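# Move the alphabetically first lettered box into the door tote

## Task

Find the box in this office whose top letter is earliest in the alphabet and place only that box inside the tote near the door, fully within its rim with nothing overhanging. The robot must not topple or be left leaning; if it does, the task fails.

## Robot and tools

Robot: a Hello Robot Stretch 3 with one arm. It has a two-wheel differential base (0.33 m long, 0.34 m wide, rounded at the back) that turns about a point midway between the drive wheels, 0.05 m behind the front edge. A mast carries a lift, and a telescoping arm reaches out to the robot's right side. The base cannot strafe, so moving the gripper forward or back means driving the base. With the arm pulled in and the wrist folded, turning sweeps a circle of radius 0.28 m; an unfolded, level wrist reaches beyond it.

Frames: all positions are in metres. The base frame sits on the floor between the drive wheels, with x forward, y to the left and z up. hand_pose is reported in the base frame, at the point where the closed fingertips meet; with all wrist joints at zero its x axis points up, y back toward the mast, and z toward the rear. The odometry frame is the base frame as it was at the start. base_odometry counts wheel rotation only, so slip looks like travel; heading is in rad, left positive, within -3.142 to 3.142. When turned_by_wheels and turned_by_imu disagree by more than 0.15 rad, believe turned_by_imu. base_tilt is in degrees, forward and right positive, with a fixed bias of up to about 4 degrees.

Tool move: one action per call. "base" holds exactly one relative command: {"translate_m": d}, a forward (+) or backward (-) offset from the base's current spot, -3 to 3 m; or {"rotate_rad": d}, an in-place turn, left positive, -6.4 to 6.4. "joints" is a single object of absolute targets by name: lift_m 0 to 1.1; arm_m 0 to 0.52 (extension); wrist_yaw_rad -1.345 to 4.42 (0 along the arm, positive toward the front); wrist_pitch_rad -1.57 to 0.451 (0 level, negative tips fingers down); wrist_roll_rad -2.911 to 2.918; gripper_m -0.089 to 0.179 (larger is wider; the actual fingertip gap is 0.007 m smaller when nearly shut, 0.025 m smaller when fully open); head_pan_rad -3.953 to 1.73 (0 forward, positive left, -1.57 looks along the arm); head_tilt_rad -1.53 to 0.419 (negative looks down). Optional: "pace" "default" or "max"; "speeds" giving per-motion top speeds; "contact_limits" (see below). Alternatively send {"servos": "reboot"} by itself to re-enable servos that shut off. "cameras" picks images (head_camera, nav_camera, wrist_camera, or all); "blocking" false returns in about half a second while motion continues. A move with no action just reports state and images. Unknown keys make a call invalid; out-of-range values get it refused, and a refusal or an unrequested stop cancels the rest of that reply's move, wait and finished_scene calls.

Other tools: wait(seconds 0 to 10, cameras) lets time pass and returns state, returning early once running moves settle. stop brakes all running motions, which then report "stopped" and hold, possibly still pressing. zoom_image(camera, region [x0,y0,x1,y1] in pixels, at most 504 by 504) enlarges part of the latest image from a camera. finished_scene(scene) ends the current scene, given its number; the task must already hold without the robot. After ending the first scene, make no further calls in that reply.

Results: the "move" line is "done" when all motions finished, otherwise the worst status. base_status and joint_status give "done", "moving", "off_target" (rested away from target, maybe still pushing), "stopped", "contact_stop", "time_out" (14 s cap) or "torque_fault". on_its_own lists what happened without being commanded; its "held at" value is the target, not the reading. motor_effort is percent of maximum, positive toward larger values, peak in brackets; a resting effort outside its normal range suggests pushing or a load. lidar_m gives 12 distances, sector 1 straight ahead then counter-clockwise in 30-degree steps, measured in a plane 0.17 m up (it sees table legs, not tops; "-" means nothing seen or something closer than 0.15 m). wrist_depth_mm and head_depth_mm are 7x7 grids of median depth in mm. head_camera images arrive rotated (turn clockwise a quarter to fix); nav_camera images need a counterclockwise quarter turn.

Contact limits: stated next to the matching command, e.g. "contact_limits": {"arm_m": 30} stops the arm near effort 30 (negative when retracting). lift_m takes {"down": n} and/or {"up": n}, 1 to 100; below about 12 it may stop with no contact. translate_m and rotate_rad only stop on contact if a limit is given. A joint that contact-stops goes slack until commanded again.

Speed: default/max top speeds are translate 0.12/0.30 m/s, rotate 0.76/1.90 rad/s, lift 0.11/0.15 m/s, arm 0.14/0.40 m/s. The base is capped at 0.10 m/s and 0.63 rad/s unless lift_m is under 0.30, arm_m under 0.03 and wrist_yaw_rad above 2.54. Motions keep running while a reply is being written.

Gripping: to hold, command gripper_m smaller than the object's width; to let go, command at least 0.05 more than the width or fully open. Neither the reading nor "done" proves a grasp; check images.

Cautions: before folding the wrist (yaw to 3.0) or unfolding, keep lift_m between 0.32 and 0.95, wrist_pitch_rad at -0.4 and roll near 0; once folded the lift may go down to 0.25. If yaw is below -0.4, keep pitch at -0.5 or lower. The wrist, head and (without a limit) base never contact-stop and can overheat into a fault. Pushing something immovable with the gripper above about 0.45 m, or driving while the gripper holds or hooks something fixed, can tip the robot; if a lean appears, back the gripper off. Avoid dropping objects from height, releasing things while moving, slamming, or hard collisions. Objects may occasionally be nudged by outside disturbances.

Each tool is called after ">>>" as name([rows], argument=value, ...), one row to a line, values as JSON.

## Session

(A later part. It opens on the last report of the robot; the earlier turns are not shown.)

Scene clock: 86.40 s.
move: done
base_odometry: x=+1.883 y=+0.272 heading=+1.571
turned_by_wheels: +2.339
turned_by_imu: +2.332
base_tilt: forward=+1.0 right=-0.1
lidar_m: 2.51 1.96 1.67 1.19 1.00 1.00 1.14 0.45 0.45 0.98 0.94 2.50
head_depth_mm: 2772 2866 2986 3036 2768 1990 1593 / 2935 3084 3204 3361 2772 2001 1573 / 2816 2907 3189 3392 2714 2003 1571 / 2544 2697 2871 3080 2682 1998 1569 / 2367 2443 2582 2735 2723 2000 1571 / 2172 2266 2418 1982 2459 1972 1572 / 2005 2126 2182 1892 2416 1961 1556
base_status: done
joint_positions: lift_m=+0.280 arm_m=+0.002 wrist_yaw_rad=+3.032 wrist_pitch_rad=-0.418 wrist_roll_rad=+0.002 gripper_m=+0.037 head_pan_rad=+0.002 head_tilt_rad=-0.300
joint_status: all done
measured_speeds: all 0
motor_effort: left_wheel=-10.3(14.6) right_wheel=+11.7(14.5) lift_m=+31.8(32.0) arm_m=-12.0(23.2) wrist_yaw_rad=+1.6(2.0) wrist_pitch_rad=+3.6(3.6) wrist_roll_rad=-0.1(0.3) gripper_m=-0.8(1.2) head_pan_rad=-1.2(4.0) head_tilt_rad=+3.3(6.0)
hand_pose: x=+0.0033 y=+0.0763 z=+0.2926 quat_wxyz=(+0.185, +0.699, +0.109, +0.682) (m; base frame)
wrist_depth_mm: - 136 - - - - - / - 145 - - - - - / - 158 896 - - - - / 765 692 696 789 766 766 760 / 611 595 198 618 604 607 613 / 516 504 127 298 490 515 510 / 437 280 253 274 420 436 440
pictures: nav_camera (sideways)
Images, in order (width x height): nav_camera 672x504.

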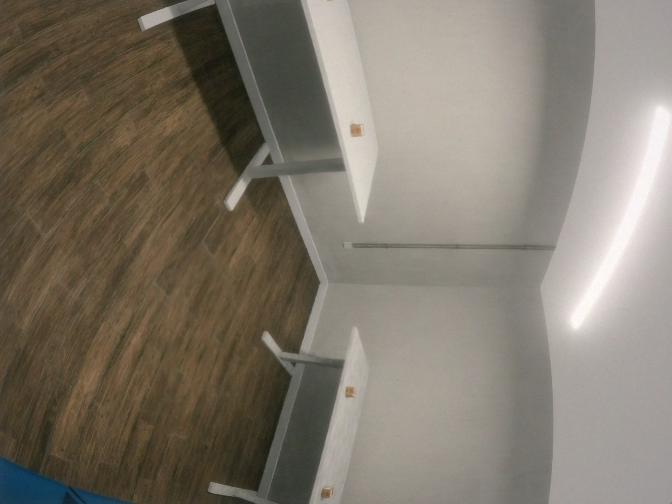

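>>> move(base={"translate_m":1.1}, joints={"head_pan_rad":0.7,"head_tilt_rad":-0.4}, pace="max", cameras=["head_camera"])

>>> move(joints={"head_pan_rad":-0.6,"head_tilt_rad":-0.35}, pace="max", cameras=["head_camera","nav_camera"])

Scene clock: 95.90 s.
move: done
base_odometry: x=+1.884 y=+1.372 heading=+1.571
turned_by_wheels: +0.000
turned_by_imu: +0.000
base_tilt: forward=+0.9 right=-0.3
lidar_m: 1.63 0.96 1.37 1.36 1.80 1.80 1.44 1.51 1.19 1.54 1.81 1.52
head_depth_mm: 1187 1269 1370 1473 789 1712 1444 / 1182 1263 1363 1124 786 1722 1436 / 1174 1262 1347 1116 780 1262 1333 / 1174 1251 1339 1109 779 1701 1433 / 1163 1250 1333 1110 782 1657 1437 / 1152 1241 1338 1105 776 1690 1443 / 1148 1234 1322 1102 775 1637 1435
base_status: done
joint_positions: lift_m=+0.280 arm_m=+0.002 wrist_yaw_rad=+3.032 wrist_pitch_rad=-0.418 wrist_roll_rad=+0.002 gripper_m=+0.037 head_pan_rad=+0.701 head_tilt_rad=-0.400
joint_status: all done
measured_speeds: all 0
motor_effort: left_wheel=+2.5(12.6) right_wheel=+2.3(20.3) lift_m=+20.8(31.9) arm_m=-21.0(22.4) wrist_yaw_rad=+1.3(1.9) wrist_pitch_rad=+3.0(3.6) wrist_roll_rad=+0.0(0.3) gripper_m=-0.5(1.2) head_pan_rad=-4.1(4.2) head_tilt_rad=-1.4(4.4)
hand_pose: x=+0.0033 y=+0.0763 z=+0.2926 quat_wxyz=(+0.185, +0.699, +0.109, +0.682) (m; base frame)
wrist_depth_mm: - 137 - - - - - / - 145 - - - - - / - 159 906 - - - - / 771 691 698 760 768 742 765 / 617 590 199 620 610 617 611 / 509 515 127 300 496 505 510 / 439 279 255 275 415 443 440
pictures: head_camera (sideways)
Images, in order (width x height): head_camera 896x504.

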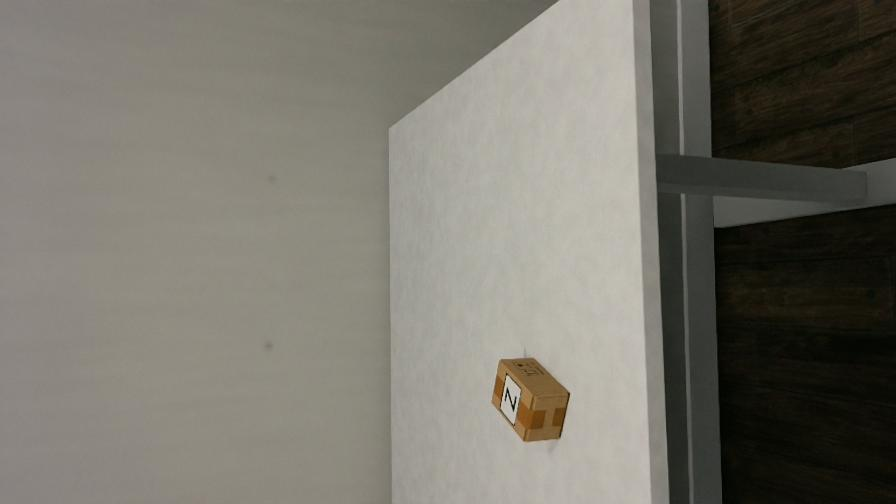

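Scene clock: 96.90 s.
move: done
base_odometry: x=+1.884 y=+1.372 heading=+1.571
turned_by_wheels: +0.000
turned_by_imu: +0.000
base_tilt: forward=+1.2 right=-0.2
lidar_m: 1.63 0.96 1.38 1.35 1.81 1.80 1.44 1.51 1.19 1.54 1.81 1.52
head_depth_mm: 1632 1719 1842 1661 2118 1881 1508 / 1672 1763 1872 1662 2151 1852 1501 / 1670 1778 1908 1641 2155 1849 1501 / 1715 1819 1938 1631 2181 1796 1511 / 1759 1853 1998 2071 2232 1842 1487 / 1783 1885 2016 2147 2265 1848 1485 / 1812 1923 2059 2219 2310 1834 1483
base_status: not commanded
joint_positions: lift_m=+0.280 arm_m=+0.002 wrist_yaw_rad=+3.032 wrist_pitch_rad=-0.418 wrist_roll_rad=+0.002 gripper_m=+0.037 head_pan_rad=-0.632 head_tilt_rad=-0.355
joint_status: all done
measured_speeds: all 0
motor_effort: left_wheel=+2.3(2.6) right_wheel=+2.2(2.5) lift_m=+21.5(21.6) arm_m=-20.7(21.1) wrist_yaw_rad=+0.9(1.8) wrist_pitch_rad=+3.2(3.5) wrist_roll_rad=-0.1(0.3) gripper_m=+0.8(1.6) head_pan_rad=+0.7(6.4) head_tilt_rad=+3.5(6.5)
hand_pose: x=+0.0033 y=+0.0763 z=+0.2926 quat_wxyz=(+0.185, +0.699, +0.109, +0.682) (m; base frame)
wrist_depth_mm: - 137 - - - - - / - 145 - - - - - / - 159 915 - - - - / 787 691 712 779 747 760 773 / 617 600 199 617 614 605 609 / 514 506 127 297 493 511 507 / 441 282 253 273 414 447 434
pictures: head_camera (sideways), nav_camera (sideways)
Images, in order (width x height): head_camera 896x504, nav_camera 672x504.

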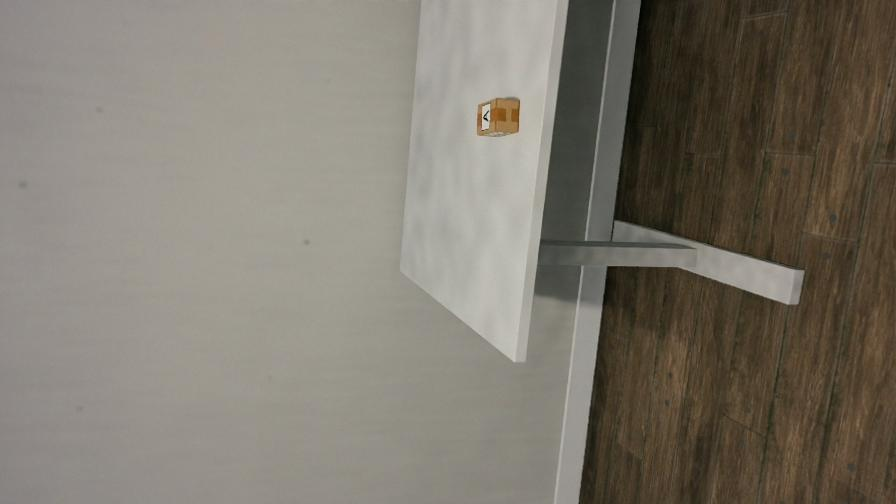

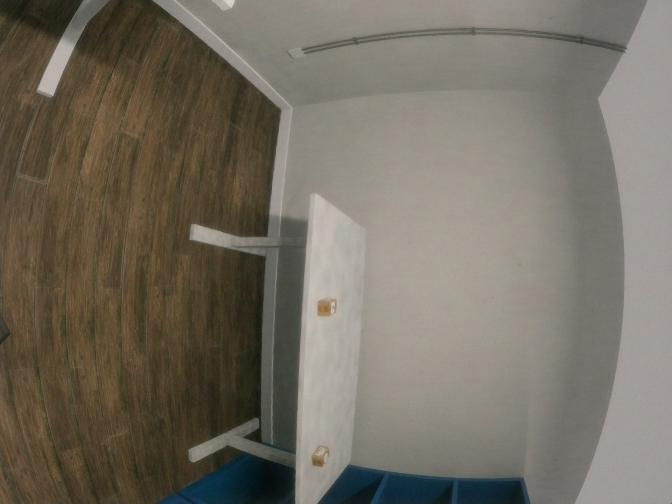

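>>> zoom_image(camera="head_camera", region=[465, 85, 535, 150])

Scaled by 7.200 from the camera's 896x504 image, which has a finer 1280x720 frame.

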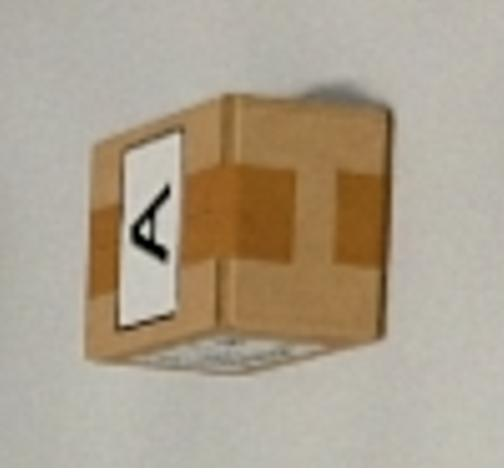

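>>> move(base={"rotate_rad":-0.866}, pace="max")

>>> move(base={"translate_m":0.62}, pace="max")

>>> move(base={"rotate_rad":1.571}, joints={"lift_m":0.8,"head_pan_rad":-1.5,"head_tilt_rad":-0.6}, pace="max", cameras=["head_camera"])

Scene clock: 121.87 s.
move: done
base_odometry: x=+1.884 y=+1.372 heading=+0.705
turned_by_wheels: -0.866
turned_by_imu: -0.862
base_tilt: forward=+1.0 right=-0.1
lidar_m: 1.56 1.52 1.48 0.96 1.40 1.36 1.80 1.82 1.44 1.19 1.55 1.54
head_depth_mm: 1299 1397 1496 1677 1742 1780 1530 / 1908 1574 1500 1589 1728 1766 1502 / 2119 2196 2269 2213 2334 1871 1503 / 2059 2181 2331 1938 2356 1840 1516 / 1969 2086 2224 1653 2184 1865 1498 / 1874 1967 2071 1633 2275 1835 1490 / 1744 1840 1950 1619 2152 1844 1477
base_status: done
joint_positions: lift_m=+0.280 arm_m=+0.002 wrist_yaw_rad=+3.032 wrist_pitch_rad=-0.418 wrist_roll_rad=+0.002 gripper_m=+0.037 head_pan_rad=-0.600 head_tilt_rad=-0.350
joint_status: not commanded
measured_speeds: all 0
motor_effort: left_wheel=+9.7(17.5) right_wheel=-9.4(15.4) lift_m=+26.3(26.5) arm_m=-22.0(22.7) wrist_yaw_rad=+1.1(1.6) wrist_pitch_rad=+2.8(3.4) wrist_roll_rad=-0.1(0.3) gripper_m=-0.2(1.1) head_pan_rad=+3.4(4.2) head_tilt_rad=+3.3(4.3)
hand_pose: x=+0.0033 y=+0.0763 z=+0.2926 quat_wxyz=(+0.185, +0.699, +0.109, +0.682) (m; base frame)
wrist_depth_mm: - 136 - - - - - / - 145 - - - - - / - 159 910 - - - - / 763 708 711 773 759 770 785 / 613 592 199 618 613 616 619 / 510 518 128 299 489 513 510 / 442 280 253 272 416 439 436
pictures: none

Scene clock: 125.27 s.
move: done
base_odometry: x=+2.356 y=+1.774 heading=+0.705
turned_by_wheels: +0.000
turned_by_imu: +0.000
base_tilt: forward=+0.9 right=+0.0
lidar_m: 1.35 0.94 1.56 1.44 1.46 1.86 2.41 1.81 1.22 1.32 1.18 1.24
head_depth_mm: 1646 1739 1733 1877 1127 1769 1488 / 1589 1728 1800 1964 1122 1717 1515 / 1497 1606 1688 1769 1041 935 1510 / 1457 1544 1636 1664 1111 867 1506 / 1358 1426 1530 1572 1106 836 1461 / 1273 1336 1410 1468 1098 832 1380 / 1205 1254 1339 1404 1092 831 708
base_status: done
joint_positions: lift_m=+0.280 arm_m=+0.002 wrist_yaw_rad=+3.032 wrist_pitch_rad=-0.418 wrist_roll_rad=+0.002 gripper_m=+0.037 head_pan_rad=-0.600 head_tilt_rad=-0.350
joint_status: not commanded
measured_speeds: all 0
motor_effort: left_wheel=+8.4(16.9) right_wheel=-4.4(9.8) lift_m=+29.6(29.7) arm_m=-18.1(21.7) wrist_yaw_rad=+1.0(2.0) wrist_pitch_rad=+3.4(3.6) wrist_roll_rad=+0.0(0.3) gripper_m=+0.7(1.4) head_pan_rad=+2.3(4.4) head_tilt_rad=+3.0(4.6)
hand_pose: x=+0.0033 y=+0.0763 z=+0.2926 quat_wxyz=(+0.185, +0.699, +0.109, +0.682) (m; base frame)
wrist_depth_mm: - 136 - - - - - / - 145 - - - - - / - 159 895 - - - - / 765 180 691 769 762 767 767 / 608 594 199 602 605 618 579 / 506 508 128 299 497 516 510 / 441 283 253 274 419 444 440
pictures: none

Scene clock: 129.53 s.
move: done
base_odometry: x=+2.356 y=+1.774 heading=+2.276
turned_by_wheels: +1.571
turned_by_imu: +1.566
base_tilt: forward=+1.1 right=-0.1
lidar_m: 1.44 1.08 1.83 2.41 2.44 1.22 1.27 1.18 1.24 1.35 0.94 1.57
head_depth_mm: 1144 1251 1335 1009 794 1475 1274 / 1141 1259 1342 1004 793 1481 1268 / 1142 1262 1340 1001 794 1481 1260 / 1150 1267 1347 998 786 1467 1257 / 1150 1262 1346 999 791 1474 1258 / 1147 1277 1348 1001 788 1405 1254 / 1150 1266 1350 1000 792 1475 1243
base_status: done
joint_positions: lift_m=+0.800 arm_m=+0.002 wrist_yaw_rad=+3.032 wrist_pitch_rad=-0.418 wrist_roll_rad=+0.002 gripper_m=+0.037 head_pan_rad=-1.501 head_tilt_rad=-0.600
joint_status: all done
measured_speeds: all 0
motor_effort: left_wheel=-8.9(14.4) right_wheel=+9.4(15.2) lift_m=+31.0(34.4) arm_m=-21.2(22.5) wrist_yaw_rad=+1.5(1.7) wrist_pitch_rad=+3.2(3.6) wrist_roll_rad=-0.1(0.3) gripper_m=+0.3(1.5) head_pan_rad=+3.1(5.4) head_tilt_rad=-2.2(5.5)
hand_pose: x=+0.0033 y=+0.0763 z=+0.8126 quat_wxyz=(+0.185, +0.699, +0.109, +0.682) (m; base frame)
wrist_depth_mm: - 136 - - - - - / - 145 - - - - - / - 159 - - - - - / - - - - - - - / - - 198 - - - - / - - 128 - - - - / - - 252 - 931 - 949
pictures: head_camera (sideways)
Images, in order (width x height): head_camera 896x504.

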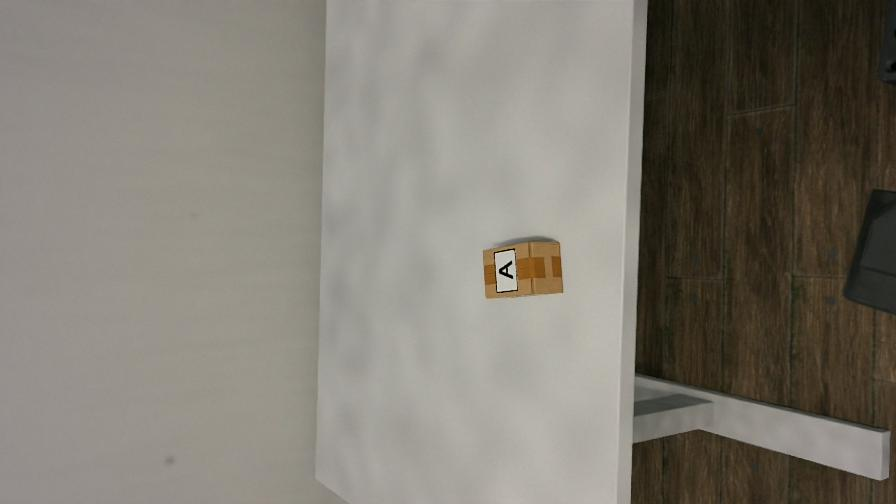

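>>> move(base={"translate_m":0.1}, joints={"wrist_yaw_rad":0.07,"wrist_pitch_rad":-0.4,"gripper_m":0.179})

>>> move(joints={"arm_m":0.1,"lift_m":0.76}, cameras=["wrist_camera"])

Scene clock: 140.53 s.
move: done
base_odometry: x=+2.291 y=+1.850 heading=+2.275
turned_by_wheels: +0.000
turned_by_imu: +0.001
base_tilt: forward=+1.0 right=-0.3
lidar_m: 1.35 0.99 1.71 2.42 2.45 1.32 1.32 1.27 1.30 1.33 0.90 1.46
head_depth_mm: 1136 1244 1312 1007 794 1450 1270 / 1136 1254 1337 1003 794 1435 1203 / 1132 1248 1321 1001 772 1479 339 / 1135 1248 1323 999 791 1479 1204 / 1129 1257 1334 999 791 1394 1260 / 1137 1262 1341 999 791 1415 1229 / 1147 1259 1377 995 792 1461 1254
base_status: done
joint_positions: lift_m=+0.800 arm_m=+0.002 wrist_yaw_rad=+0.073 wrist_pitch_rad=-0.418 wrist_roll_rad=+0.002 gripper_m=+0.179 head_pan_rad=-1.500 head_tilt_rad=-0.600
joint_status: all done
measured_speeds: all 0
motor_effort: left_wheel=-3.5(7.8) right_wheel=+13.5(15.5) lift_m=+27.2(29.0) arm_m=-16.8(19.0) wrist_yaw_rad=-2.2(5.8) wrist_pitch_rad=+3.4(6.8) wrist_roll_rad=-0.3(0.3) gripper_m=-0.3(95.3) head_pan_rad=+2.1(4.3) head_tilt_rad=-3.0(4.3)
hand_pose: x=-0.0051 y=-0.3705 z=+0.8126 quat_wxyz=(+0.696, +0.172, -0.686, -0.122) (m; base frame)
wrist_depth_mm: - - - - - - - / - - - - - - - / - - - 416 - - - / - - - - - - - / - - - - - - - / 125 - - - - 137 117 / - 941 944 - - 949 109
pictures: none

Scene clock: 142.50 s.
move: done
base_odometry: x=+2.291 y=+1.850 heading=+2.275
turned_by_wheels: +0.000
turned_by_imu: +0.000
base_tilt: forward=+0.9 right=-0.1
lidar_m: 1.34 0.99 1.71 2.42 2.45 1.32 1.32 1.27 1.31 1.34 0.90 1.46
head_depth_mm: 1130 1246 1318 1008 797 727 322 / 1135 1239 1322 1009 797 526 333 / 1137 1253 1334 998 774 443 360 / 1134 1256 1336 1005 790 1446 1265 / 1142 1255 1333 1001 791 1433 1263 / 1131 1259 1339 994 790 1401 1241 / 1147 1252 1384 996 790 1484 1262
base_status: not commanded
joint_positions: lift_m=+0.760 arm_m=+0.100 wrist_yaw_rad=+0.073 wrist_pitch_rad=-0.418 wrist_roll_rad=+0.002 gripper_m=+0.179 head_pan_rad=-1.500 head_tilt_rad=-0.600
joint_status: all done
measured_speeds: all 0
motor_effort: left_wheel=-3.5(3.7) right_wheel=+13.2(13.9) lift_m=+21.9(24.9) arm_m=+23.2(25.9) wrist_yaw_rad=-1.1(2.3) wrist_pitch_rad=+3.2(3.5) wrist_roll_rad=+0.1(0.3) gripper_m=+0.4(1.2) head_pan_rad=+2.6(4.2) head_tilt_rad=-3.9(4.1)
hand_pose: x=-0.0052 y=-0.4687 z=+0.7726 quat_wxyz=(+0.696, +0.172, -0.686, -0.122) (m; base frame)
wrist_depth_mm: - - - - - - - / - - - - - - - / - - - 313 - - - / - - - 319 - - - / - - - - - - - / 116 140 - - - 136 123 / - 896 918 963 926 898 107
pictures: wrist_camera
Images, in order (width x height): wrist_camera 644x364.

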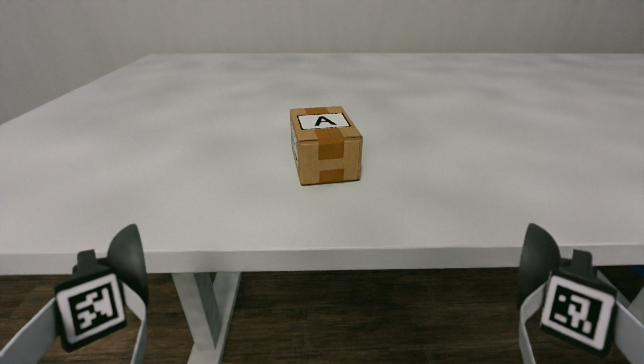

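>>> move(joints={"lift_m":0.711,"wrist_yaw_rad":0.24,"arm_m":0.25}, contact_limits={"lift_m":{"down":16}}, cameras=["wrist_camera"])

Scene clock: 150.87 s.
move: off_target
base_odometry: x=+2.291 y=+1.850 heading=+2.276
turned_by_wheels: +0.000
turned_by_imu: -0.018
base_tilt: forward=+0.1 right=-1.6
lidar_m: 1.35 0.99 1.69 2.41 2.44 1.34 1.31 1.27 1.30 1.34 0.91 1.48
head_depth_mm: 1171 1280 1370 1037 819 426 371 / 1164 1274 1369 1045 491 497 1275 / 1157 1270 1377 1043 598 550 1280 / 1157 1267 1371 1041 808 1462 1279 / 1163 1272 1369 1050 818 1507 1285 / 1159 1278 1367 1044 817 1396 1256 / 1165 1275 1390 1049 818 1496 1284
base_status: not commanded
joint_positions: lift_m=+0.711 arm_m=+0.250 wrist_yaw_rad=+0.326 wrist_pitch_rad=-0.498 wrist_roll_rad=-0.040 gripper_m=+0.179 head_pan_rad=-1.500 head_tilt_rad=-0.600
joint_status: wrist_yaw_rad off_target (ended at +0.326, target +0.240); the others done
measured_speeds: all 0
on_its_own: arm_m is at rest, and its effort (+37.4) is outside its rest range (-30 to +30); wrist_yaw_rad is at rest, and its effort (-74.1) is outside its rest range (-9 to +9); wrist_pitch_rad is at rest, and its effort (+18.0) is outside its rest range (-8 to +12)
motor_effort: left_wheel=+4.4(4.7) right_wheel=+2.8(13.9) lift_m=+16.7(24.4) arm_m=+37.4(39.7) wrist_yaw_rad=-74.1(75.3) wrist_pitch_rad=+18.0(18.1) wrist_roll_rad=+13.9(14.1) gripper_m=-1.6(1.7) head_pan_rad=+3.2(4.0) head_tilt_rad=-2.0(3.8)
contact_limits: lift_m down 16 (down: maximum 72; up: maximum 65)
hand_pose: x=+0.0469 y=-0.5974 z=+0.7062 quat_wxyz=(+0.718, +0.284, -0.633, -0.055) (m; base frame)
wrist_depth_mm: - - - - - - - / - - - - - - - / - - - - 185 - - / - - - - 176 - - / - - - - - - - / - 122 - - - 133 114 / - 795 - - - - 106
pictures: wrist_camera
Images, in order (width x height): wrist_camera 644x364.

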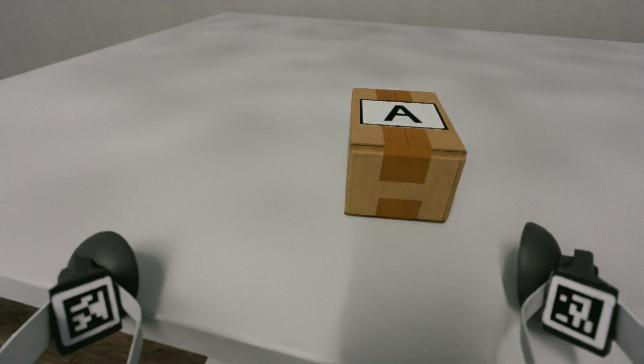

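>>> move(joints={"arm_m":0.18})

>>> move(joints={"lift_m":0.76,"wrist_yaw_rad":0.24,"wrist_pitch_rad":-0.42,"wrist_roll_rad":0.0}, cameras=["wrist_camera"])

Scene clock: 155.77 s.
move: done
base_odometry: x=+2.291 y=+1.850 heading=+2.276
turned_by_wheels: +0.000
turned_by_imu: -0.056
base_tilt: forward=+1.0 right=-0.3
lidar_m: 1.36 1.00 1.63 2.42 2.43 1.86 1.31 1.27 1.30 1.34 0.90 1.52
head_depth_mm: 1158 1283 1369 1006 798 436 380 / 1156 1278 1348 1004 793 423 1190 / 1149 1262 1344 1000 790 474 1184 / 1142 1259 1326 1002 777 565 1260 / 1133 1251 1325 999 792 1444 1254 / 1132 1248 1320 1000 789 1359 1247 / 1118 1233 1303 987 788 1433 1255
base_status: not commanded
joint_positions: lift_m=+0.711 arm_m=+0.180 wrist_yaw_rad=+0.547 wrist_pitch_rad=-0.405 wrist_roll_rad=-0.008 gripper_m=+0.179 head_pan_rad=-1.500 head_tilt_rad=-0.600
joint_status: all done
measured_speeds: all 0
on_its_own: wrist_yaw_rad is held at +0.550, not at your +0.240, by its stall guard, which is not easing now
motor_effort: left_wheel=+1.1(3.0) right_wheel=+2.0(5.3) lift_m=+30.7(31.3) arm_m=-20.9(24.7) wrist_yaw_rad=+3.0(45.4) wrist_pitch_rad=+0.7(6.3) wrist_roll_rad=+3.5(9.5) gripper_m=+0.2(1.7) head_pan_rad=+3.3(4.4) head_tilt_rad=-1.6(2.8)
contact_limits: lift_m down 16 (down: maximum 72; up: maximum 65)
hand_pose: x=+0.0961 y=-0.5180 z=+0.7266 quat_wxyz=(+0.708, +0.324, -0.625, +0.051) (m; base frame)
wrist_depth_mm: - - - - - - - / - - - - - - - / - - - - 214 206 - / - - - - 223 215 - / - - - - - - - / - - - - - 133 115 / - 859 893 861 865 - 107
pictures: none

Scene clock: 157.03 s.
move: done
base_odometry: x=+2.291 y=+1.850 heading=+2.276
turned_by_wheels: +0.000
turned_by_imu: +0.000
base_tilt: forward=+0.9 right=-0.1
lidar_m: 1.36 1.00 1.63 2.42 2.42 1.86 1.31 1.26 1.30 1.34 0.91 1.52
head_depth_mm: 1163 1275 1373 1013 797 380 1187 / 1148 1276 1354 1004 792 401 1214 / 1142 1271 1345 1002 509 427 1230 / 1141 1251 1334 1004 774 1447 1252 / 1136 1246 1320 997 786 1475 1260 / 1134 1243 1311 997 789 1379 1246 / 1124 1246 1314 993 790 1441 1263
base_status: not commanded
joint_positions: lift_m=+0.760 arm_m=+0.180 wrist_yaw_rad=+0.243 wrist_pitch_rad=-0.434 wrist_roll_rad=-0.004 gripper_m=+0.179 head_pan_rad=-1.500 head_tilt_rad=-0.600
joint_status: all done
measured_speeds: all 0
motor_effort: left_wheel=+1.1(1.2) right_wheel=+1.7(2.1) lift_m=+31.6(34.0) arm_m=-10.6(19.9) wrist_yaw_rad=-2.6(7.5) wrist_pitch_rad=+2.3(5.1) wrist_roll_rad=+2.3(4.4) gripper_m=+0.7(1.3) head_pan_rad=+1.6(3.8) head_tilt_rad=-1.9(2.8)
hand_pose: x=+0.0320 y=-0.5408 z=+0.7690 quat_wxyz=(+0.706, +0.235, -0.665, -0.067) (m; base frame)
wrist_depth_mm: - - - - - - - / - - - - - - - / - - - 278 - - - / - - - 245 - - - / - - - 260 - - - / - 121 - - - - 114 / - 882 873 - - - 106
pictures: wrist_camera
Images, in order (width x height): wrist_camera 644x364.

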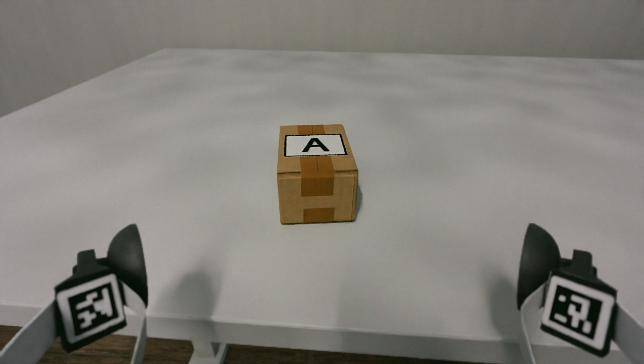

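>>> move(base={"translate_m":0.046}, joints={"arm_m":0.3}, cameras=["wrist_camera"])

Scene clock: 168.00 s.
move: done
base_odometry: x=+2.261 y=+1.885 heading=+2.276
turned_by_wheels: +0.000
turned_by_imu: +0.001
base_tilt: forward=+0.9 right=-0.1
lidar_m: 1.31 0.96 1.58 2.42 2.44 1.91 1.35 1.31 1.33 1.33 0.89 1.47
head_depth_mm: 1154 1268 1351 1004 454 402 1212 / 1147 1261 1334 1004 498 1471 1259 / 1132 1254 1331 1002 561 1492 1264 / 1124 1254 1328 1005 769 1436 1262 / 1126 1238 1312 999 791 1438 1252 / 1120 1238 1302 997 790 1364 1239 / 1114 1226 1320 993 790 1436 1257
base_status: done
joint_positions: lift_m=+0.760 arm_m=+0.300 wrist_yaw_rad=+0.243 wrist_pitch_rad=-0.434 wrist_roll_rad=-0.004 gripper_m=+0.179 head_pan_rad=-1.500 head_tilt_rad=-0.600
joint_status: all done
measured_speeds: all 0
motor_effort: left_wheel=+3.5(9.8) right_wheel=+8.8(11.1) lift_m=+31.4(31.8) arm_m=+22.7(24.8) wrist_yaw_rad=-2.1(2.4) wrist_pitch_rad=+2.5(2.8) wrist_roll_rad=+2.3(2.4) gripper_m=+0.3(1.2) head_pan_rad=+2.7(3.4) head_tilt_rad=-2.2(2.6)
hand_pose: x=+0.0319 y=-0.6608 z=+0.7690 quat_wxyz=(+0.706, +0.235, -0.665, -0.067) (m; base frame)
wrist_depth_mm: - - - - - - - / - - - - - - - / - - - - - - - / - - - - - - - / - - - 180 - - - / - 121 - 151 151 - 114 / - - - 134 134 - 107
pictures: wrist_camera
Images, in order (width x height): wrist_camera 644x364.

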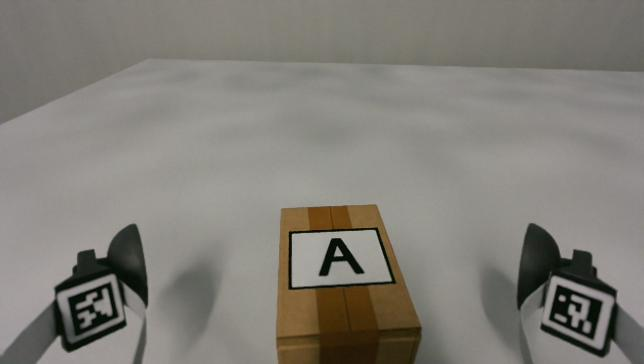

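>>> move(joints={"arm_m":0.32,"lift_m":0.726}, contact_limits={"lift_m":{"down":16}})

>>> move(joints={"gripper_m":0.02})

>>> move(joints={"lift_m":0.82}, cameras=["wrist_camera"])

Scene clock: 173.17 s.
move: done
base_odometry: x=+2.261 y=+1.885 heading=+2.276
turned_by_wheels: +0.000
turned_by_imu: +0.001
base_tilt: forward=+0.9 right=-0.1
lidar_m: 1.31 0.96 1.58 2.43 2.43 1.91 1.35 1.31 1.32 1.33 0.89 1.47
head_depth_mm: 1146 1275 1353 1014 503 422 372 / 1142 1268 1344 1009 534 1486 1265 / 1145 1253 1337 997 589 1455 1259 / 1138 1251 1325 1004 771 1433 1259 / 1133 1243 1307 996 791 1425 1255 / 1126 1236 1308 996 792 1369 1227 / 1114 1231 1326 993 788 1429 1257
base_status: not commanded
joint_positions: lift_m=+0.726 arm_m=+0.320 wrist_yaw_rad=+0.243 wrist_pitch_rad=-0.435 wrist_roll_rad=-0.004 gripper_m=+0.179 head_pan_rad=-1.500 head_tilt_rad=-0.600
joint_status: all done
measured_speeds: all 0
motor_effort: left_wheel=+3.6(3.8) right_wheel=+8.8(8.9) lift_m=+20.0(29.0) arm_m=+21.3(25.2) wrist_yaw_rad=-1.9(2.3) wrist_pitch_rad=+2.9(2.9) wrist_roll_rad=+2.3(2.5) gripper_m=+0.4(1.0) head_pan_rad=+1.9(3.9) head_tilt_rad=+0.4(2.0)
contact_limits: lift_m down 16 (down: maximum 72; up: maximum 65)
hand_pose: x=+0.0319 y=-0.6807 z=+0.7349 quat_wxyz=(+0.706, +0.235, -0.665, -0.068) (m; base frame)
wrist_depth_mm: - - - - - - - / - - - - - - - / - - - - - - - / - - - 155 - - - / - - - 130 131 - - / - 121 - 110 106 - 114 / - - 97 100 100 - 107
pictures: none

Scene clock: 175.33 s.
move: done
base_odometry: x=+2.261 y=+1.885 heading=+2.276
turned_by_wheels: +0.000
turned_by_imu: +0.000
base_tilt: forward=+1.1 right=-0.1
lidar_m: 1.31 0.96 1.58 2.43 2.45 1.91 1.35 1.30 1.32 1.33 0.89 1.47
head_depth_mm: 1151 1270 1358 1009 502 422 372 / 1145 1265 1344 1004 534 1467 1260 / 1139 1253 1331 1004 590 1436 1271 / 1132 1244 1320 1003 792 1435 1259 / 1123 1237 1319 1000 790 1433 1265 / 1123 1234 1302 993 789 1366 1242 / 1109 1225 1328 993 786 1440 1257
base_status: not commanded
joint_positions: lift_m=+0.726 arm_m=+0.320 wrist_yaw_rad=+0.243 wrist_pitch_rad=-0.434 wrist_roll_rad=-0.001 gripper_m=+0.022 head_pan_rad=-1.500 head_tilt_rad=-0.600
joint_status: all done
measured_speeds: all 0
motor_effort: left_wheel=+3.6(3.8) right_wheel=+8.1(8.8) lift_m=+22.1(22.1) arm_m=+12.1(21.3) wrist_yaw_rad=-2.1(2.4) wrist_pitch_rad=+2.3(2.7) wrist_roll_rad=+0.9(2.4) gripper_m=-35.6(99.5) head_pan_rad=+2.1(3.4) head_tilt_rad=+0.8(1.5)
contact_limits: lift_m down 16 (down: maximum 72; up: maximum 65)
hand_pose: x=+0.0320 y=-0.6809 z=+0.7352 quat_wxyz=(+0.704, +0.235, -0.666, -0.068) (m; base frame)
wrist_depth_mm: - - - - - - - / - - - - - - - / - - - - - - - / - - - 156 - - - / - - 146 131 137 - - / - - 125 107 114 120 - / - 94 100 100 100 114 -
pictures: none

Scene clock: 177.03 s.
move: done
base_odometry: x=+2.261 y=+1.885 heading=+2.276
turned_by_wheels: +0.000
turned_by_imu: +0.000
base_tilt: forward=+1.0 right=+0.0
lidar_m: 1.31 0.96 1.58 2.43 2.43 1.91 1.35 1.30 1.33 1.33 0.88 1.47
head_depth_mm: 1151 1272 1351 470 484 1440 1260 / 1146 1262 1341 480 728 1487 1267 / 1133 1253 1338 588 747 1479 1266 / 1139 1244 1334 996 793 1443 1262 / 1125 1244 1322 998 790 1430 1265 / 1119 1236 1302 998 788 1360 1234 / 1115 1229 1322 992 791 1433 1259
base_status: not commanded
joint_positions: lift_m=+0.820 arm_m=+0.320 wrist_yaw_rad=+0.243 wrist_pitch_rad=-0.443 wrist_roll_rad=-0.001 gripper_m=+0.025 head_pan_rad=-1.500 head_tilt_rad=-0.600
joint_status: all done
measured_speeds: all 0
motor_effort: left_wheel=+3.5(3.8) right_wheel=+8.5(8.6) lift_m=+32.6(34.7) arm_m=+5.0(12.2) wrist_yaw_rad=-2.1(2.5) wrist_pitch_rad=+3.9(4.3) wrist_roll_rad=+1.1(1.2) gripper_m=-16.8(36.4) head_pan_rad=+2.0(3.6) head_tilt_rad=+0.3(1.3)
hand_pose: x=+0.0317 y=-0.6797 z=+0.8271 quat_wxyz=(+0.704, +0.238, -0.665, -0.071) (m; base frame)
wrist_depth_mm: - - - - - - - / - - - - - - - / - - - - - - - / - - - 159 - - - / - - 146 133 140 - - / - - 125 107 115 120 - / - 101 100 100 101 115 -
pictures: wrist_camera
Images, in order (width x height): wrist_camera 644x364.

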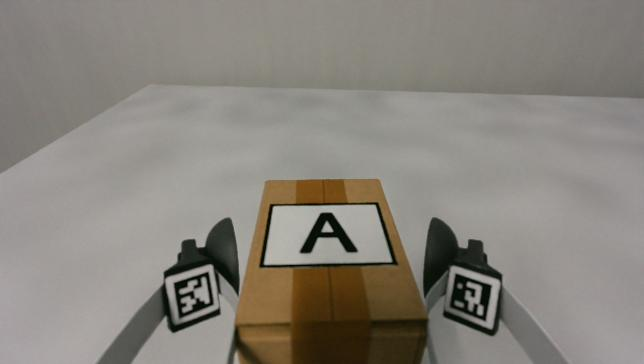

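>>> move(joints={"arm_m":0.0}, speeds={"arm_m":0.3})

>>> move(joints={"wrist_yaw_rad":2.62,"head_pan_rad":0.0,"head_tilt_rad":-0.35})

>>> move(base={"rotate_rad":2.158}, joints={"lift_m":0.285}, pace="max", cameras=["nav_camera","wrist_camera"])

Scene clock: 191.53 s.
move: done
base_odometry: x=+2.261 y=+1.885 heading=+2.276
turned_by_wheels: +0.000
turned_by_imu: +0.001
base_tilt: forward=+0.9 right=-0.2
lidar_m: 1.31 0.96 1.58 2.44 2.44 1.90 1.35 1.30 1.33 1.33 0.88 1.47
head_depth_mm: 1146 1275 1339 1008 796 1477 1300 / 1145 1263 1332 1000 794 1479 1263 / 1143 1253 1332 1004 793 508 329 / 1142 1251 1316 1002 789 506 353 / 1122 1237 1306 998 787 1406 1259 / 1111 1237 1311 997 789 1360 1230 / 1122 1219 1330 990 786 1433 1255
base_status: not commanded
joint_positions: lift_m=+0.820 arm_m=+0.002 wrist_yaw_rad=+0.243 wrist_pitch_rad=-0.443 wrist_roll_rad=-0.001 gripper_m=+0.025 head_pan_rad=-1.500 head_tilt_rad=-0.600
joint_status: all done
joint sent to its limit — arm_m, lower limit.
measured_speeds: all 0
motor_effort: left_wheel=+3.4(3.8) right_wheel=+7.8(8.8) lift_m=+28.9(32.8) arm_m=-22.0(24.3) wrist_yaw_rad=-2.0(2.2) wrist_pitch_rad=+4.3(4.5) wrist_roll_rad=+1.2(1.3) gripper_m=-17.7(18.4) head_pan_rad=+1.4(3.2) head_tilt_rad=+0.5(2.2)
hand_pose: x=+0.0316 y=-0.3614 z=+0.8270 quat_wxyz=(+0.704, +0.238, -0.665, -0.071) (m; base frame)
wrist_depth_mm: - - - - - - - / - - - - - - - / - - - - - - - / - - - 160 - - - / - - 147 133 139 - - / - - 125 107 115 - - / - 909 100 100 105 924 -
pictures: none

Scene clock: 193.73 s.
move: done
base_odometry: x=+2.261 y=+1.885 heading=+2.276
turned_by_wheels: +0.000
turned_by_imu: +0.000
base_tilt: forward=+1.0 right=-0.2
lidar_m: 1.31 0.96 1.58 2.43 2.44 1.91 1.35 1.30 1.33 1.33 0.89 1.47
head_depth_mm: 1167 1238 1315 1406 1529 1648 1503 / 1140 1222 1295 1406 1504 1620 1509 / 1139 1210 1288 1383 1482 1598 1512 / 1134 1192 1273 1359 1462 1590 1515 / 1114 1178 1263 1337 1443 1554 1494 / 1096 1167 1243 1321 1417 1545 1478 / 1083 1160 1229 1306 1410 1508 1502
base_status: not commanded
joint_positions: lift_m=+0.820 arm_m=+0.002 wrist_yaw_rad=+2.617 wrist_pitch_rad=-0.443 wrist_roll_rad=-0.001 gripper_m=+0.025 head_pan_rad=+0.016 head_tilt_rad=-0.349
joint_status: all done
measured_speeds: translate_m=+0.000 rotate_rad=+0.000 lift_m=+0.000 arm_m=+0.000 wrist_yaw_rad=+0.000 wrist_pitch_rad=+0.000 wrist_roll_rad=+0.000 head_pan_rad=-0.024 head_tilt_rad=+0.000
motor_effort: left_wheel=+3.5(3.7) right_wheel=+7.9(8.6) lift_m=+26.6(29.0) arm_m=-21.5(22.3) wrist_yaw_rad=+3.1(6.8) wrist_pitch_rad=+4.0(4.6) wrist_roll_rad=+1.0(1.3) gripper_m=-17.3(18.6) head_pan_rad=-3.1(5.2) head_tilt_rad=+2.9(6.1)
hand_pose: x=+0.0895 y=+0.0446 z=+0.8270 quat_wxyz=(+0.329, +0.706, -0.028, +0.626) (m; base frame)
wrist_depth_mm: - - - - - - - / - - - - - - - / - - - - - - - / - - - 169 - - - / - - 150 133 146 - - / - - 125 107 114 - - / 195 912 100 100 105 923 -
pictures: none

Scene clock: 198.10 s.
move: done
base_odometry: x=+2.261 y=+1.885 heading=-1.850
turned_by_wheels: +2.158
turned_by_imu: +2.151
base_tilt: forward=+1.1 right=-0.2
lidar_m: 2.44 1.37 1.35 1.30 1.33 1.33 0.89 1.44 1.31 0.96 1.63 2.43
head_depth_mm: 2063 2173 2291 2470 2494 1879 1507 / 2143 2243 2388 2535 2518 1872 1497 / 2237 2343 2508 2611 2467 1874 1500 / 2342 2481 2606 2788 2463 1859 1489 / 2418 2558 2757 2935 2467 1862 1499 / 2567 2665 2892 3108 2456 1857 1490 / 2603 2702 1839 1924 2097 1850 1484
base_status: done
joint_positions: lift_m=+0.285 arm_m=+0.002 wrist_yaw_rad=+2.617 wrist_pitch_rad=-0.444 wrist_roll_rad=-0.001 gripper_m=+0.025 head_pan_rad=+0.000 head_tilt_rad=-0.349
joint_status: all done
measured_speeds: all 0
motor_effort: left_wheel=-8.2(14.7) right_wheel=+7.9(15.1) lift_m=+20.8(24.3) arm_m=-20.2(22.5) wrist_yaw_rad=+3.0(3.9) wrist_pitch_rad=+4.3(4.6) wrist_roll_rad=+1.2(1.3) gripper_m=-18.0(18.6) head_pan_rad=-3.3(4.6) head_tilt_rad=+1.6(3.8)
hand_pose: x=+0.0894 y=+0.0445 z=+0.2919 quat_wxyz=(+0.330, +0.706, -0.028, +0.626) (m; base frame)
wrist_depth_mm: - - - - - - - / - - - - - - - / 962 972 934 927 - - - / 754 747 731 168 724 743 730 / 605 594 148 133 145 601 599 / 503 501 125 107 114 475 506 / 195 256 100 100 105 414 434
pictures: nav_camera (sideways), wrist_camera
Images, in order (width x height): nav_camera 672x504, wrist_camera 644x364.

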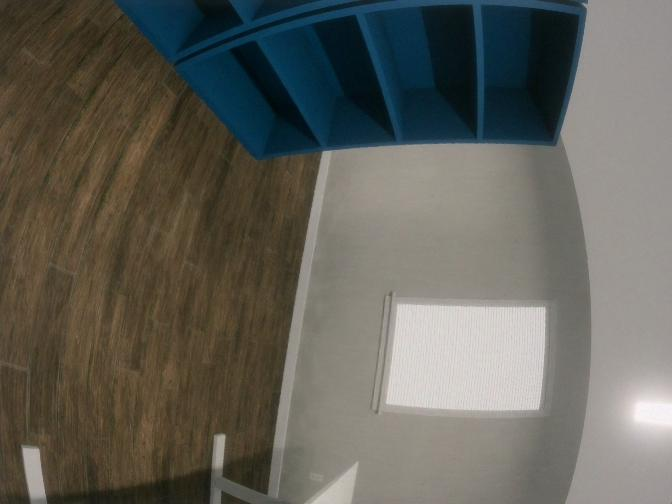

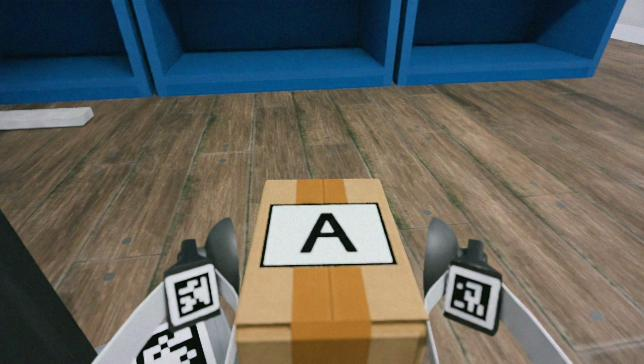

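>>> move(base={"translate_m":2.05}, pace="max")

>>> move(base={"rotate_rad":1.155}, pace="max", cameras=["nav_camera","head_camera"])

Scene clock: 209.60 s.
move: done
base_odometry: x=+1.697 y=-0.085 heading=-1.850
turned_by_wheels: +0.000
turned_by_imu: -0.002
base_tilt: forward=+1.0 right=-0.1
lidar_m: 0.54 0.66 1.31 0.73 0.68 1.41 2.91 2.17 1.59 0.91 0.58 0.53
head_depth_mm: 416 438 461 489 518 555 595 / 433 455 481 509 546 583 626 / 448 475 501 536 572 618 666 / 467 495 524 563 605 654 705 / 488 518 552 592 636 691 755 / 510 545 583 627 679 740 806 / 536 572 614 665 721 793 870
base_status: done
joint_positions: lift_m=+0.285 arm_m=+0.002 wrist_yaw_rad=+2.617 wrist_pitch_rad=-0.444 wrist_roll_rad=-0.001 gripper_m=+0.025 head_pan_rad=+0.000 head_tilt_rad=-0.350
joint_status: not commanded
measured_speeds: all 0
motor_effort: left_wheel=+6.5(14.9) right_wheel=+1.5(15.6) lift_m=+28.9(29.2) arm_m=+12.5(12.5) wrist_yaw_rad=+2.9(3.5) wrist_pitch_rad=+4.4(4.7) wrist_roll_rad=+1.2(1.3) gripper_m=-18.1(18.8) head_pan_rad=-3.2(4.3) head_tilt_rad=-1.5(3.0)
hand_pose: x=+0.0894 y=+0.0446 z=+0.2919 quat_wxyz=(+0.329, +0.706, -0.028, +0.626) (m; base frame)
wrist_depth_mm: - - - - - - - / - - - - - - - / - 965 978 - - - - / 715 739 748 168 754 719 - / 591 595 147 133 145 605 493 / 500 497 125 107 114 476 478 / 194 256 100 100 105 412 432
pictures: none

Scene clock: 211.47 s.
move: done
base_odometry: x=+1.697 y=-0.085 heading=-0.695
turned_by_wheels: +1.155
turned_by_imu: +1.151
base_tilt: forward=+0.9 right=-0.2
lidar_m: 1.58 0.68 0.70 2.31 3.08 2.16 1.60 0.81 0.56 0.53 0.54 0.71
head_depth_mm: 1671 1640 1619 1554 1621 1616 1478 / 2339 2433 2503 2387 2258 1882 1510 / 2360 2497 2684 2864 2462 1867 1508 / 2366 2481 2675 2893 2410 1861 1499 / 2341 2475 2636 2835 2470 1840 1494 / 2355 2490 2668 2853 2467 1857 1495 / 2313 2529 2663 2879 2475 1862 1494
base_status: done
joint_positions: lift_m=+0.285 arm_m=+0.002 wrist_yaw_rad=+2.617 wrist_pitch_rad=-0.444 wrist_roll_rad=-0.001 gripper_m=+0.025 head_pan_rad=+0.000 head_tilt_rad=-0.351
joint_status: not commanded
measured_speeds: all 0
motor_effort: left_wheel=-8.2(16.9) right_wheel=+8.4(16.6) lift_m=+30.7(30.7) arm_m=+8.3(14.4) wrist_yaw_rad=+2.9(3.2) wrist_pitch_rad=+4.2(4.6) wrist_roll_rad=+1.0(1.3) gripper_m=-16.9(18.8) head_pan_rad=-2.9(4.2) head_tilt_rad=-0.7(2.5)
hand_pose: x=+0.0894 y=+0.0446 z=+0.2919 quat_wxyz=(+0.329, +0.706, -0.028, +0.626) (m; base frame)
wrist_depth_mm: - - - - - - - / - - - - - - - / 949 946 972 908 - 901 - / 735 722 734 168 734 729 727 / 592 599 147 133 145 600 591 / 508 498 125 107 115 476 501 / 194 255 100 100 105 412 433
pictures: head_camera (sideways), nav_camera (sideways)
Images, in order (width x height): head_camera 896x504, nav_camera 672x504.

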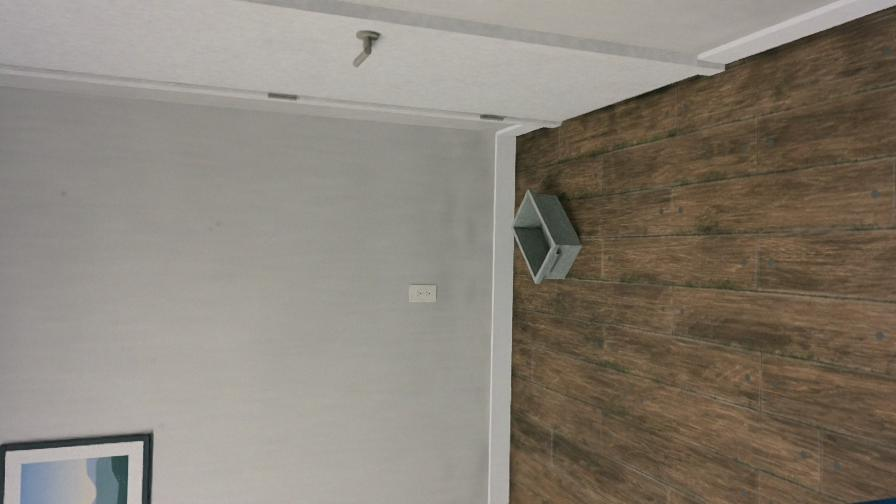

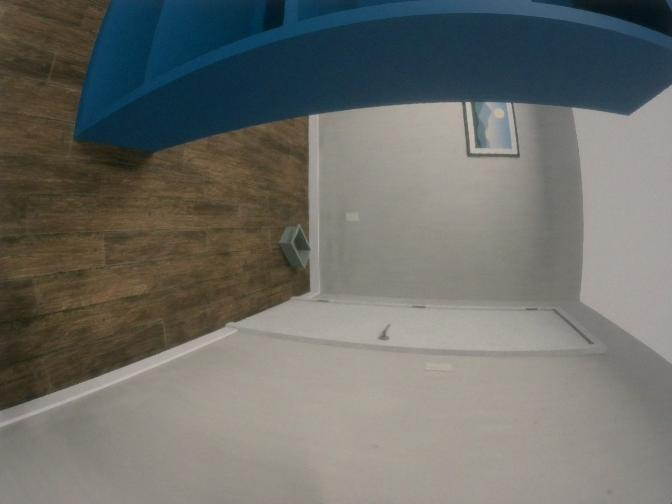

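>>> move(base={"translate_m":1.05}, joints={"head_tilt_rad":-0.6}, speeds={"translate_m":0.25}, cameras=["head_camera"])

Scene clock: 232.33 s.
move: done
base_odometry: x=+2.503 y=-0.758 heading=-0.695
turned_by_wheels: +0.000
turned_by_imu: +0.000
base_tilt: forward=+0.8 right=-0.2
lidar_m: 1.37 1.71 2.24 0.50 0.51 0.66 2.42 0.71 0.49 0.47 0.48 0.62
head_depth_mm: 1406 1478 1401 1414 1400 1393 1228 / 1423 1579 1751 1945 1723 1483 1251 / 1425 1576 1741 1983 1710 1475 1256 / 1427 1569 1758 1995 1737 1491 1256 / 1431 1563 1763 1988 1710 1472 1254 / 1435 1571 1765 1975 1781 1485 1250 / 1442 1573 1760 1988 1772 1462 1252
base_status: done
joint_positions: lift_m=+0.285 arm_m=+0.002 wrist_yaw_rad=+2.617 wrist_pitch_rad=-0.444 wrist_roll_rad=-0.001 gripper_m=+0.025 head_pan_rad=+0.000 head_tilt_rad=-0.602
joint_status: all done
measured_speeds: all 0
motor_effort: left_wheel=+8.9(13.5) right_wheel=+3.2(13.5) lift_m=+31.7(32.7) arm_m=-21.3(22.5) wrist_yaw_rad=+2.9(3.4) wrist_pitch_rad=+4.2(4.7) wrist_roll_rad=+1.0(1.4) gripper_m=-17.0(18.7) head_pan_rad=-2.1(3.9) head_tilt_rad=+0.9(3.8)
hand_pose: x=+0.0894 y=+0.0446 z=+0.2919 quat_wxyz=(+0.329, +0.706, -0.028, +0.626) (m; base frame)
wrist_depth_mm: - - - - - - - / - - - - - - - / 440 963 950 950 - - - / 475 730 739 168 735 727 751 / 499 594 147 133 145 591 601 / 493 511 125 107 114 466 496 / 194 256 100 100 105 408 436
pictures: head_camera (sideways)
Images, in order (width x height): head_camera 896x504.

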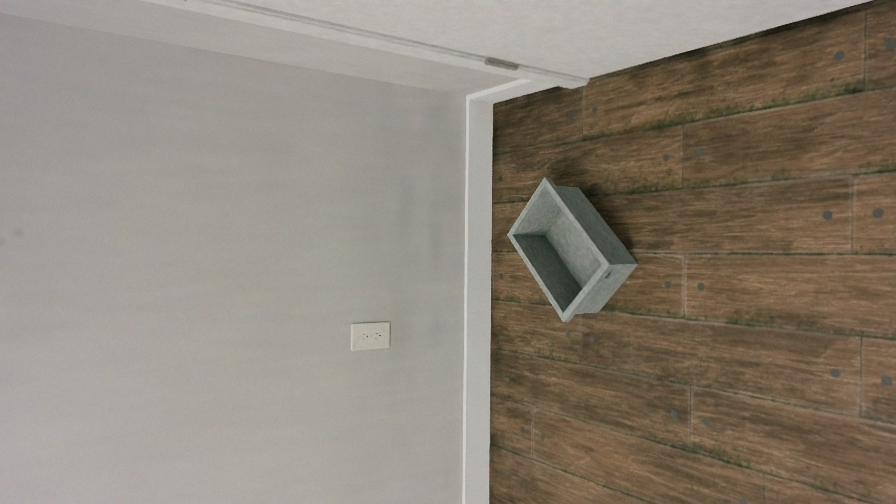

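>>> move(base={"translate_m":0.68}, speeds={"translate_m":0.25})

>>> move(base={"rotate_rad":1.9}, joints={"lift_m":0.45,"head_pan_rad":-1.7,"head_tilt_rad":-0.8}, pace="max", cameras=["head_camera"])

>>> move(joints={"wrist_yaw_rad":0.0,"wrist_pitch_rad":-0.65})

>>> move(joints={"wrist_yaw_rad":-0.95,"arm_m":0.25}, cameras=["head_camera","wrist_camera"])

Scene clock: 247.17 s.
move: done
base_odometry: x=+3.025 y=-1.193 heading=-0.695
turned_by_wheels: +0.000
turned_by_imu: +0.000
base_tilt: forward=+0.8 right=+0.1
lidar_m: 1.00 1.02 1.33 2.93 1.11 0.91 2.22 0.65 0.43 0.41 0.41 0.54
head_depth_mm: 836 922 1026 1162 1277 1316 1214 / 835 916 1028 1161 1321 1460 1255 / 833 920 1022 1153 1329 1450 1234 / 833 922 1021 1160 1326 1459 1226 / 837 919 1023 1158 1342 1447 1215 / 836 920 1030 1160 1339 1452 1258 / 836 920 1027 1164 1337 1461 1254
base_status: done
joint_positions: lift_m=+0.285 arm_m=+0.002 wrist_yaw_rad=+2.617 wrist_pitch_rad=-0.444 wrist_roll_rad=-0.001 gripper_m=+0.025 head_pan_rad=+0.000 head_tilt_rad=-0.600
joint_status: not commanded
measured_speeds: all 0
motor_effort: left_wheel=+8.7(13.8) right_wheel=+2.8(12.0) lift_m=+30.3(31.6) arm_m=-20.9(22.0) wrist_yaw_rad=+2.5(3.3) wrist_pitch_rad=+4.1(4.6) wrist_roll_rad=+0.8(1.3) gripper_m=-18.3(18.5) head_pan_rad=-1.3(3.6) head_tilt_rad=+1.9(3.4)
hand_pose: x=+0.0894 y=+0.0446 z=+0.2919 quat_wxyz=(+0.329, +0.706, -0.028, +0.626) (m; base frame)
wrist_depth_mm: - - - - - - - / - - - - - - - / 974 972 971 959 - 900 - / 726 742 748 169 737 749 - / 597 594 147 133 145 550 - / 501 506 125 107 114 124 - / 194 254 100 100 105 411 436
pictures: none

Scene clock: 250.80 s.
move: done
base_odometry: x=+3.025 y=-1.193 heading=+1.205
turned_by_wheels: +1.900
turned_by_imu: +1.894
base_tilt: forward=+0.9 right=-0.1
lidar_m: 1.50 0.91 1.05 0.88 0.50 0.41 0.41 0.47 0.77 1.00 1.15 1.96
head_depth_mm: 850 967 1110 1312 1475 1308 1165 / 867 985 1141 1352 1495 1282 1159 / 880 1001 1158 1378 1500 1312 1161 / 897 1018 1186 1418 1511 1274 1161 / 916 1043 1215 1455 1499 1306 1168 / 929 1067 1250 1503 1509 1311 1158 / 947 1084 1278 1552 1508 1312 1167
base_status: done
joint_positions: lift_m=+0.450 arm_m=+0.002 wrist_yaw_rad=+2.617 wrist_pitch_rad=-0.445 wrist_roll_rad=-0.001 gripper_m=+0.025 head_pan_rad=-1.704 head_tilt_rad=-0.800
joint_status: all done
measured_speeds: all 0
motor_effort: left_wheel=-7.9(14.9) right_wheel=+7.3(16.1) lift_m=+27.7(35.0) arm_m=-21.4(22.6) wrist_yaw_rad=+3.0(3.3) wrist_pitch_rad=+4.2(4.8) wrist_roll_rad=+0.9(1.3) gripper_m=-16.6(18.8) head_pan_rad=+2.3(5.2) head_tilt_rad=-3.4(7.1)
hand_pose: x=+0.0893 y=+0.0445 z=+0.4566 quat_wxyz=(+0.330, +0.706, -0.027, +0.626) (m; base frame)
wrist_depth_mm: - - - - - - - / - - - - - - - / - - - - - - - / - - - 168 - - - / 801 820 148 133 146 831 844 / 707 680 125 107 115 650 691 / 194 573 100 100 105 576 602
pictures: head_camera (sideways)
Images, in order (width x height): head_camera 896x504.

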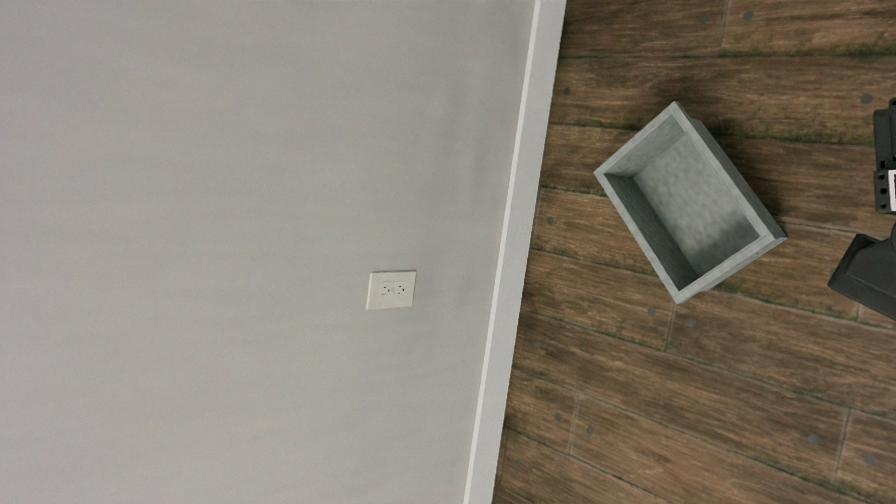

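Scene clock: 253.13 s.
move: done
base_odometry: x=+3.025 y=-1.193 heading=+1.205
turned_by_wheels: +0.000
turned_by_imu: +0.000
base_tilt: forward=+1.0 right=-0.2
lidar_m: 1.50 0.91 1.05 0.87 0.50 0.41 0.41 0.47 0.77 1.00 1.15 1.96
head_depth_mm: 852 963 1109 1308 1480 1307 1168 / 863 985 1130 1334 1511 1290 1160 / 883 1004 1159 1373 1495 1314 1147 / 899 1024 1190 1423 1491 1287 654 / 914 1044 1216 1468 1500 1306 1135 / 934 1062 1252 1509 1492 1316 1162 / 945 1088 1276 1554 1508 1316 1165
base_status: not commanded
joint_positions: lift_m=+0.450 arm_m=+0.002 wrist_yaw_rad=+0.003 wrist_pitch_rad=-0.668 wrist_roll_rad=-0.001 gripper_m=+0.025 head_pan_rad=-1.700 head_tilt_rad=-0.800
joint_status: all done
measured_speeds: all 0
motor_effort: left_wheel=-7.9(8.2) right_wheel=+6.8(8.1) lift_m=+23.4(27.8) arm_m=-18.8(21.7) wrist_yaw_rad=-2.1(6.0) wrist_pitch_rad=+3.1(7.8) wrist_roll_rad=+1.1(1.3) gripper_m=-17.2(18.8) head_pan_rad=+3.8(4.0) head_tilt_rad=-3.9(5.6)
hand_pose: x=-0.0210 y=-0.3330 z=+0.4111 quat_wxyz=(+0.669, +0.233, -0.667, -0.231) (m; base frame)
wrist_depth_mm: - - - - - - - / - - - - - - - / 886 881 885 858 845 - - / 751 753 773 167 661 751 725 / 664 654 149 133 139 665 651 / 580 571 125 107 114 550 592 / 535 500 100 100 105 501 523
pictures: none

Scene clock: 256.20 s.
move: done
base_odometry: x=+3.025 y=-1.193 heading=+1.205
turned_by_wheels: +0.000
turned_by_imu: +0.000
base_tilt: forward=+0.8 right=-0.2
lidar_m: 1.51 0.91 1.05 0.87 0.50 0.41 0.41 0.47 0.77 1.00 1.15 1.96
head_depth_mm: 854 959 1110 1315 1472 1318 1170 / 870 980 1129 1341 1492 1283 1107 / 887 1005 1157 1383 1509 670 1111 / 898 1021 1198 1420 1503 703 1165 / 913 1041 1223 1463 1511 1309 1151 / 933 1064 1249 1510 1512 1310 1155 / 945 1089 1281 1553 1505 1305 1161
base_status: not commanded
joint_positions: lift_m=+0.450 arm_m=+0.250 wrist_yaw_rad=-0.947 wrist_pitch_rad=-0.669 wrist_roll_rad=-0.001 gripper_m=+0.025 head_pan_rad=-1.700 head_tilt_rad=-0.800
joint_status: all done
measured_speeds: all 0
motor_effort: left_wheel=-8.0(8.3) right_wheel=+7.0(7.9) lift_m=+21.3(23.4) arm_m=+23.1(26.4) wrist_yaw_rad=-2.1(5.4) wrist_pitch_rad=+3.6(3.6) wrist_roll_rad=+1.0(1.3) gripper_m=-18.2(18.5) head_pan_rad=+2.2(4.6) head_tilt_rad=-4.2(5.2)
hand_pose: x=-0.1726 y=-0.5035 z=+0.4109 quat_wxyz=(+0.489, -0.097, -0.700, -0.512) (m; base frame)
wrist_depth_mm: 393 - - - - 366 317 / - - - - - 404 328 / - - - 799 - 447 336 / - - 688 168 548 - - / - 640 148 133 144 - - / 566 567 125 107 115 125 - / 532 398 100 100 105 500 471
pictures: head_camera (sideways), wrist_camera
Images, in order (width x height): head_camera 896x504, wrist_camera 644x364.

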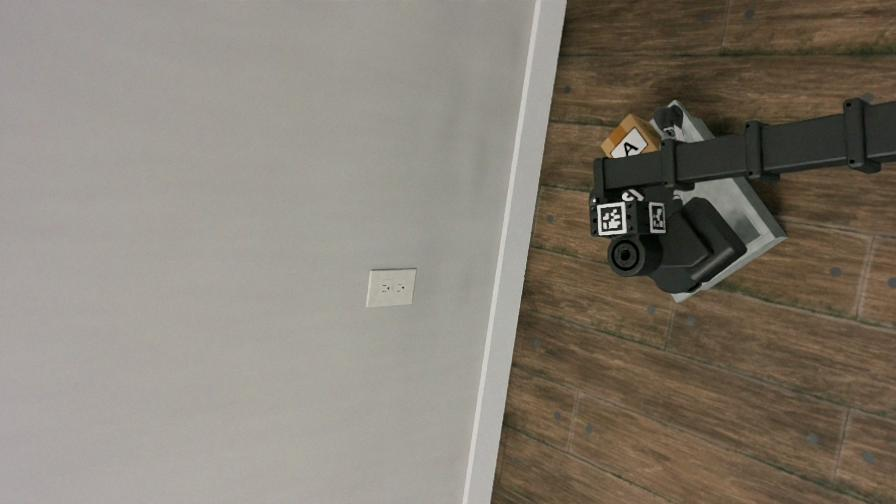

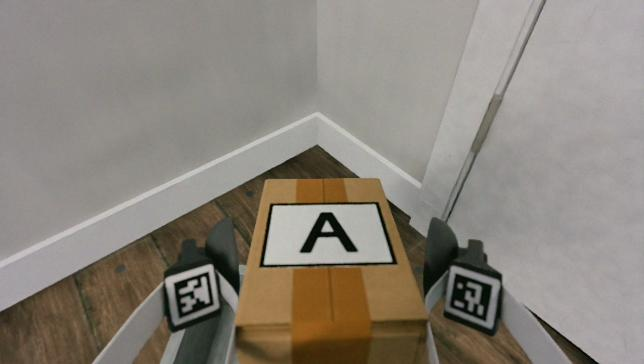

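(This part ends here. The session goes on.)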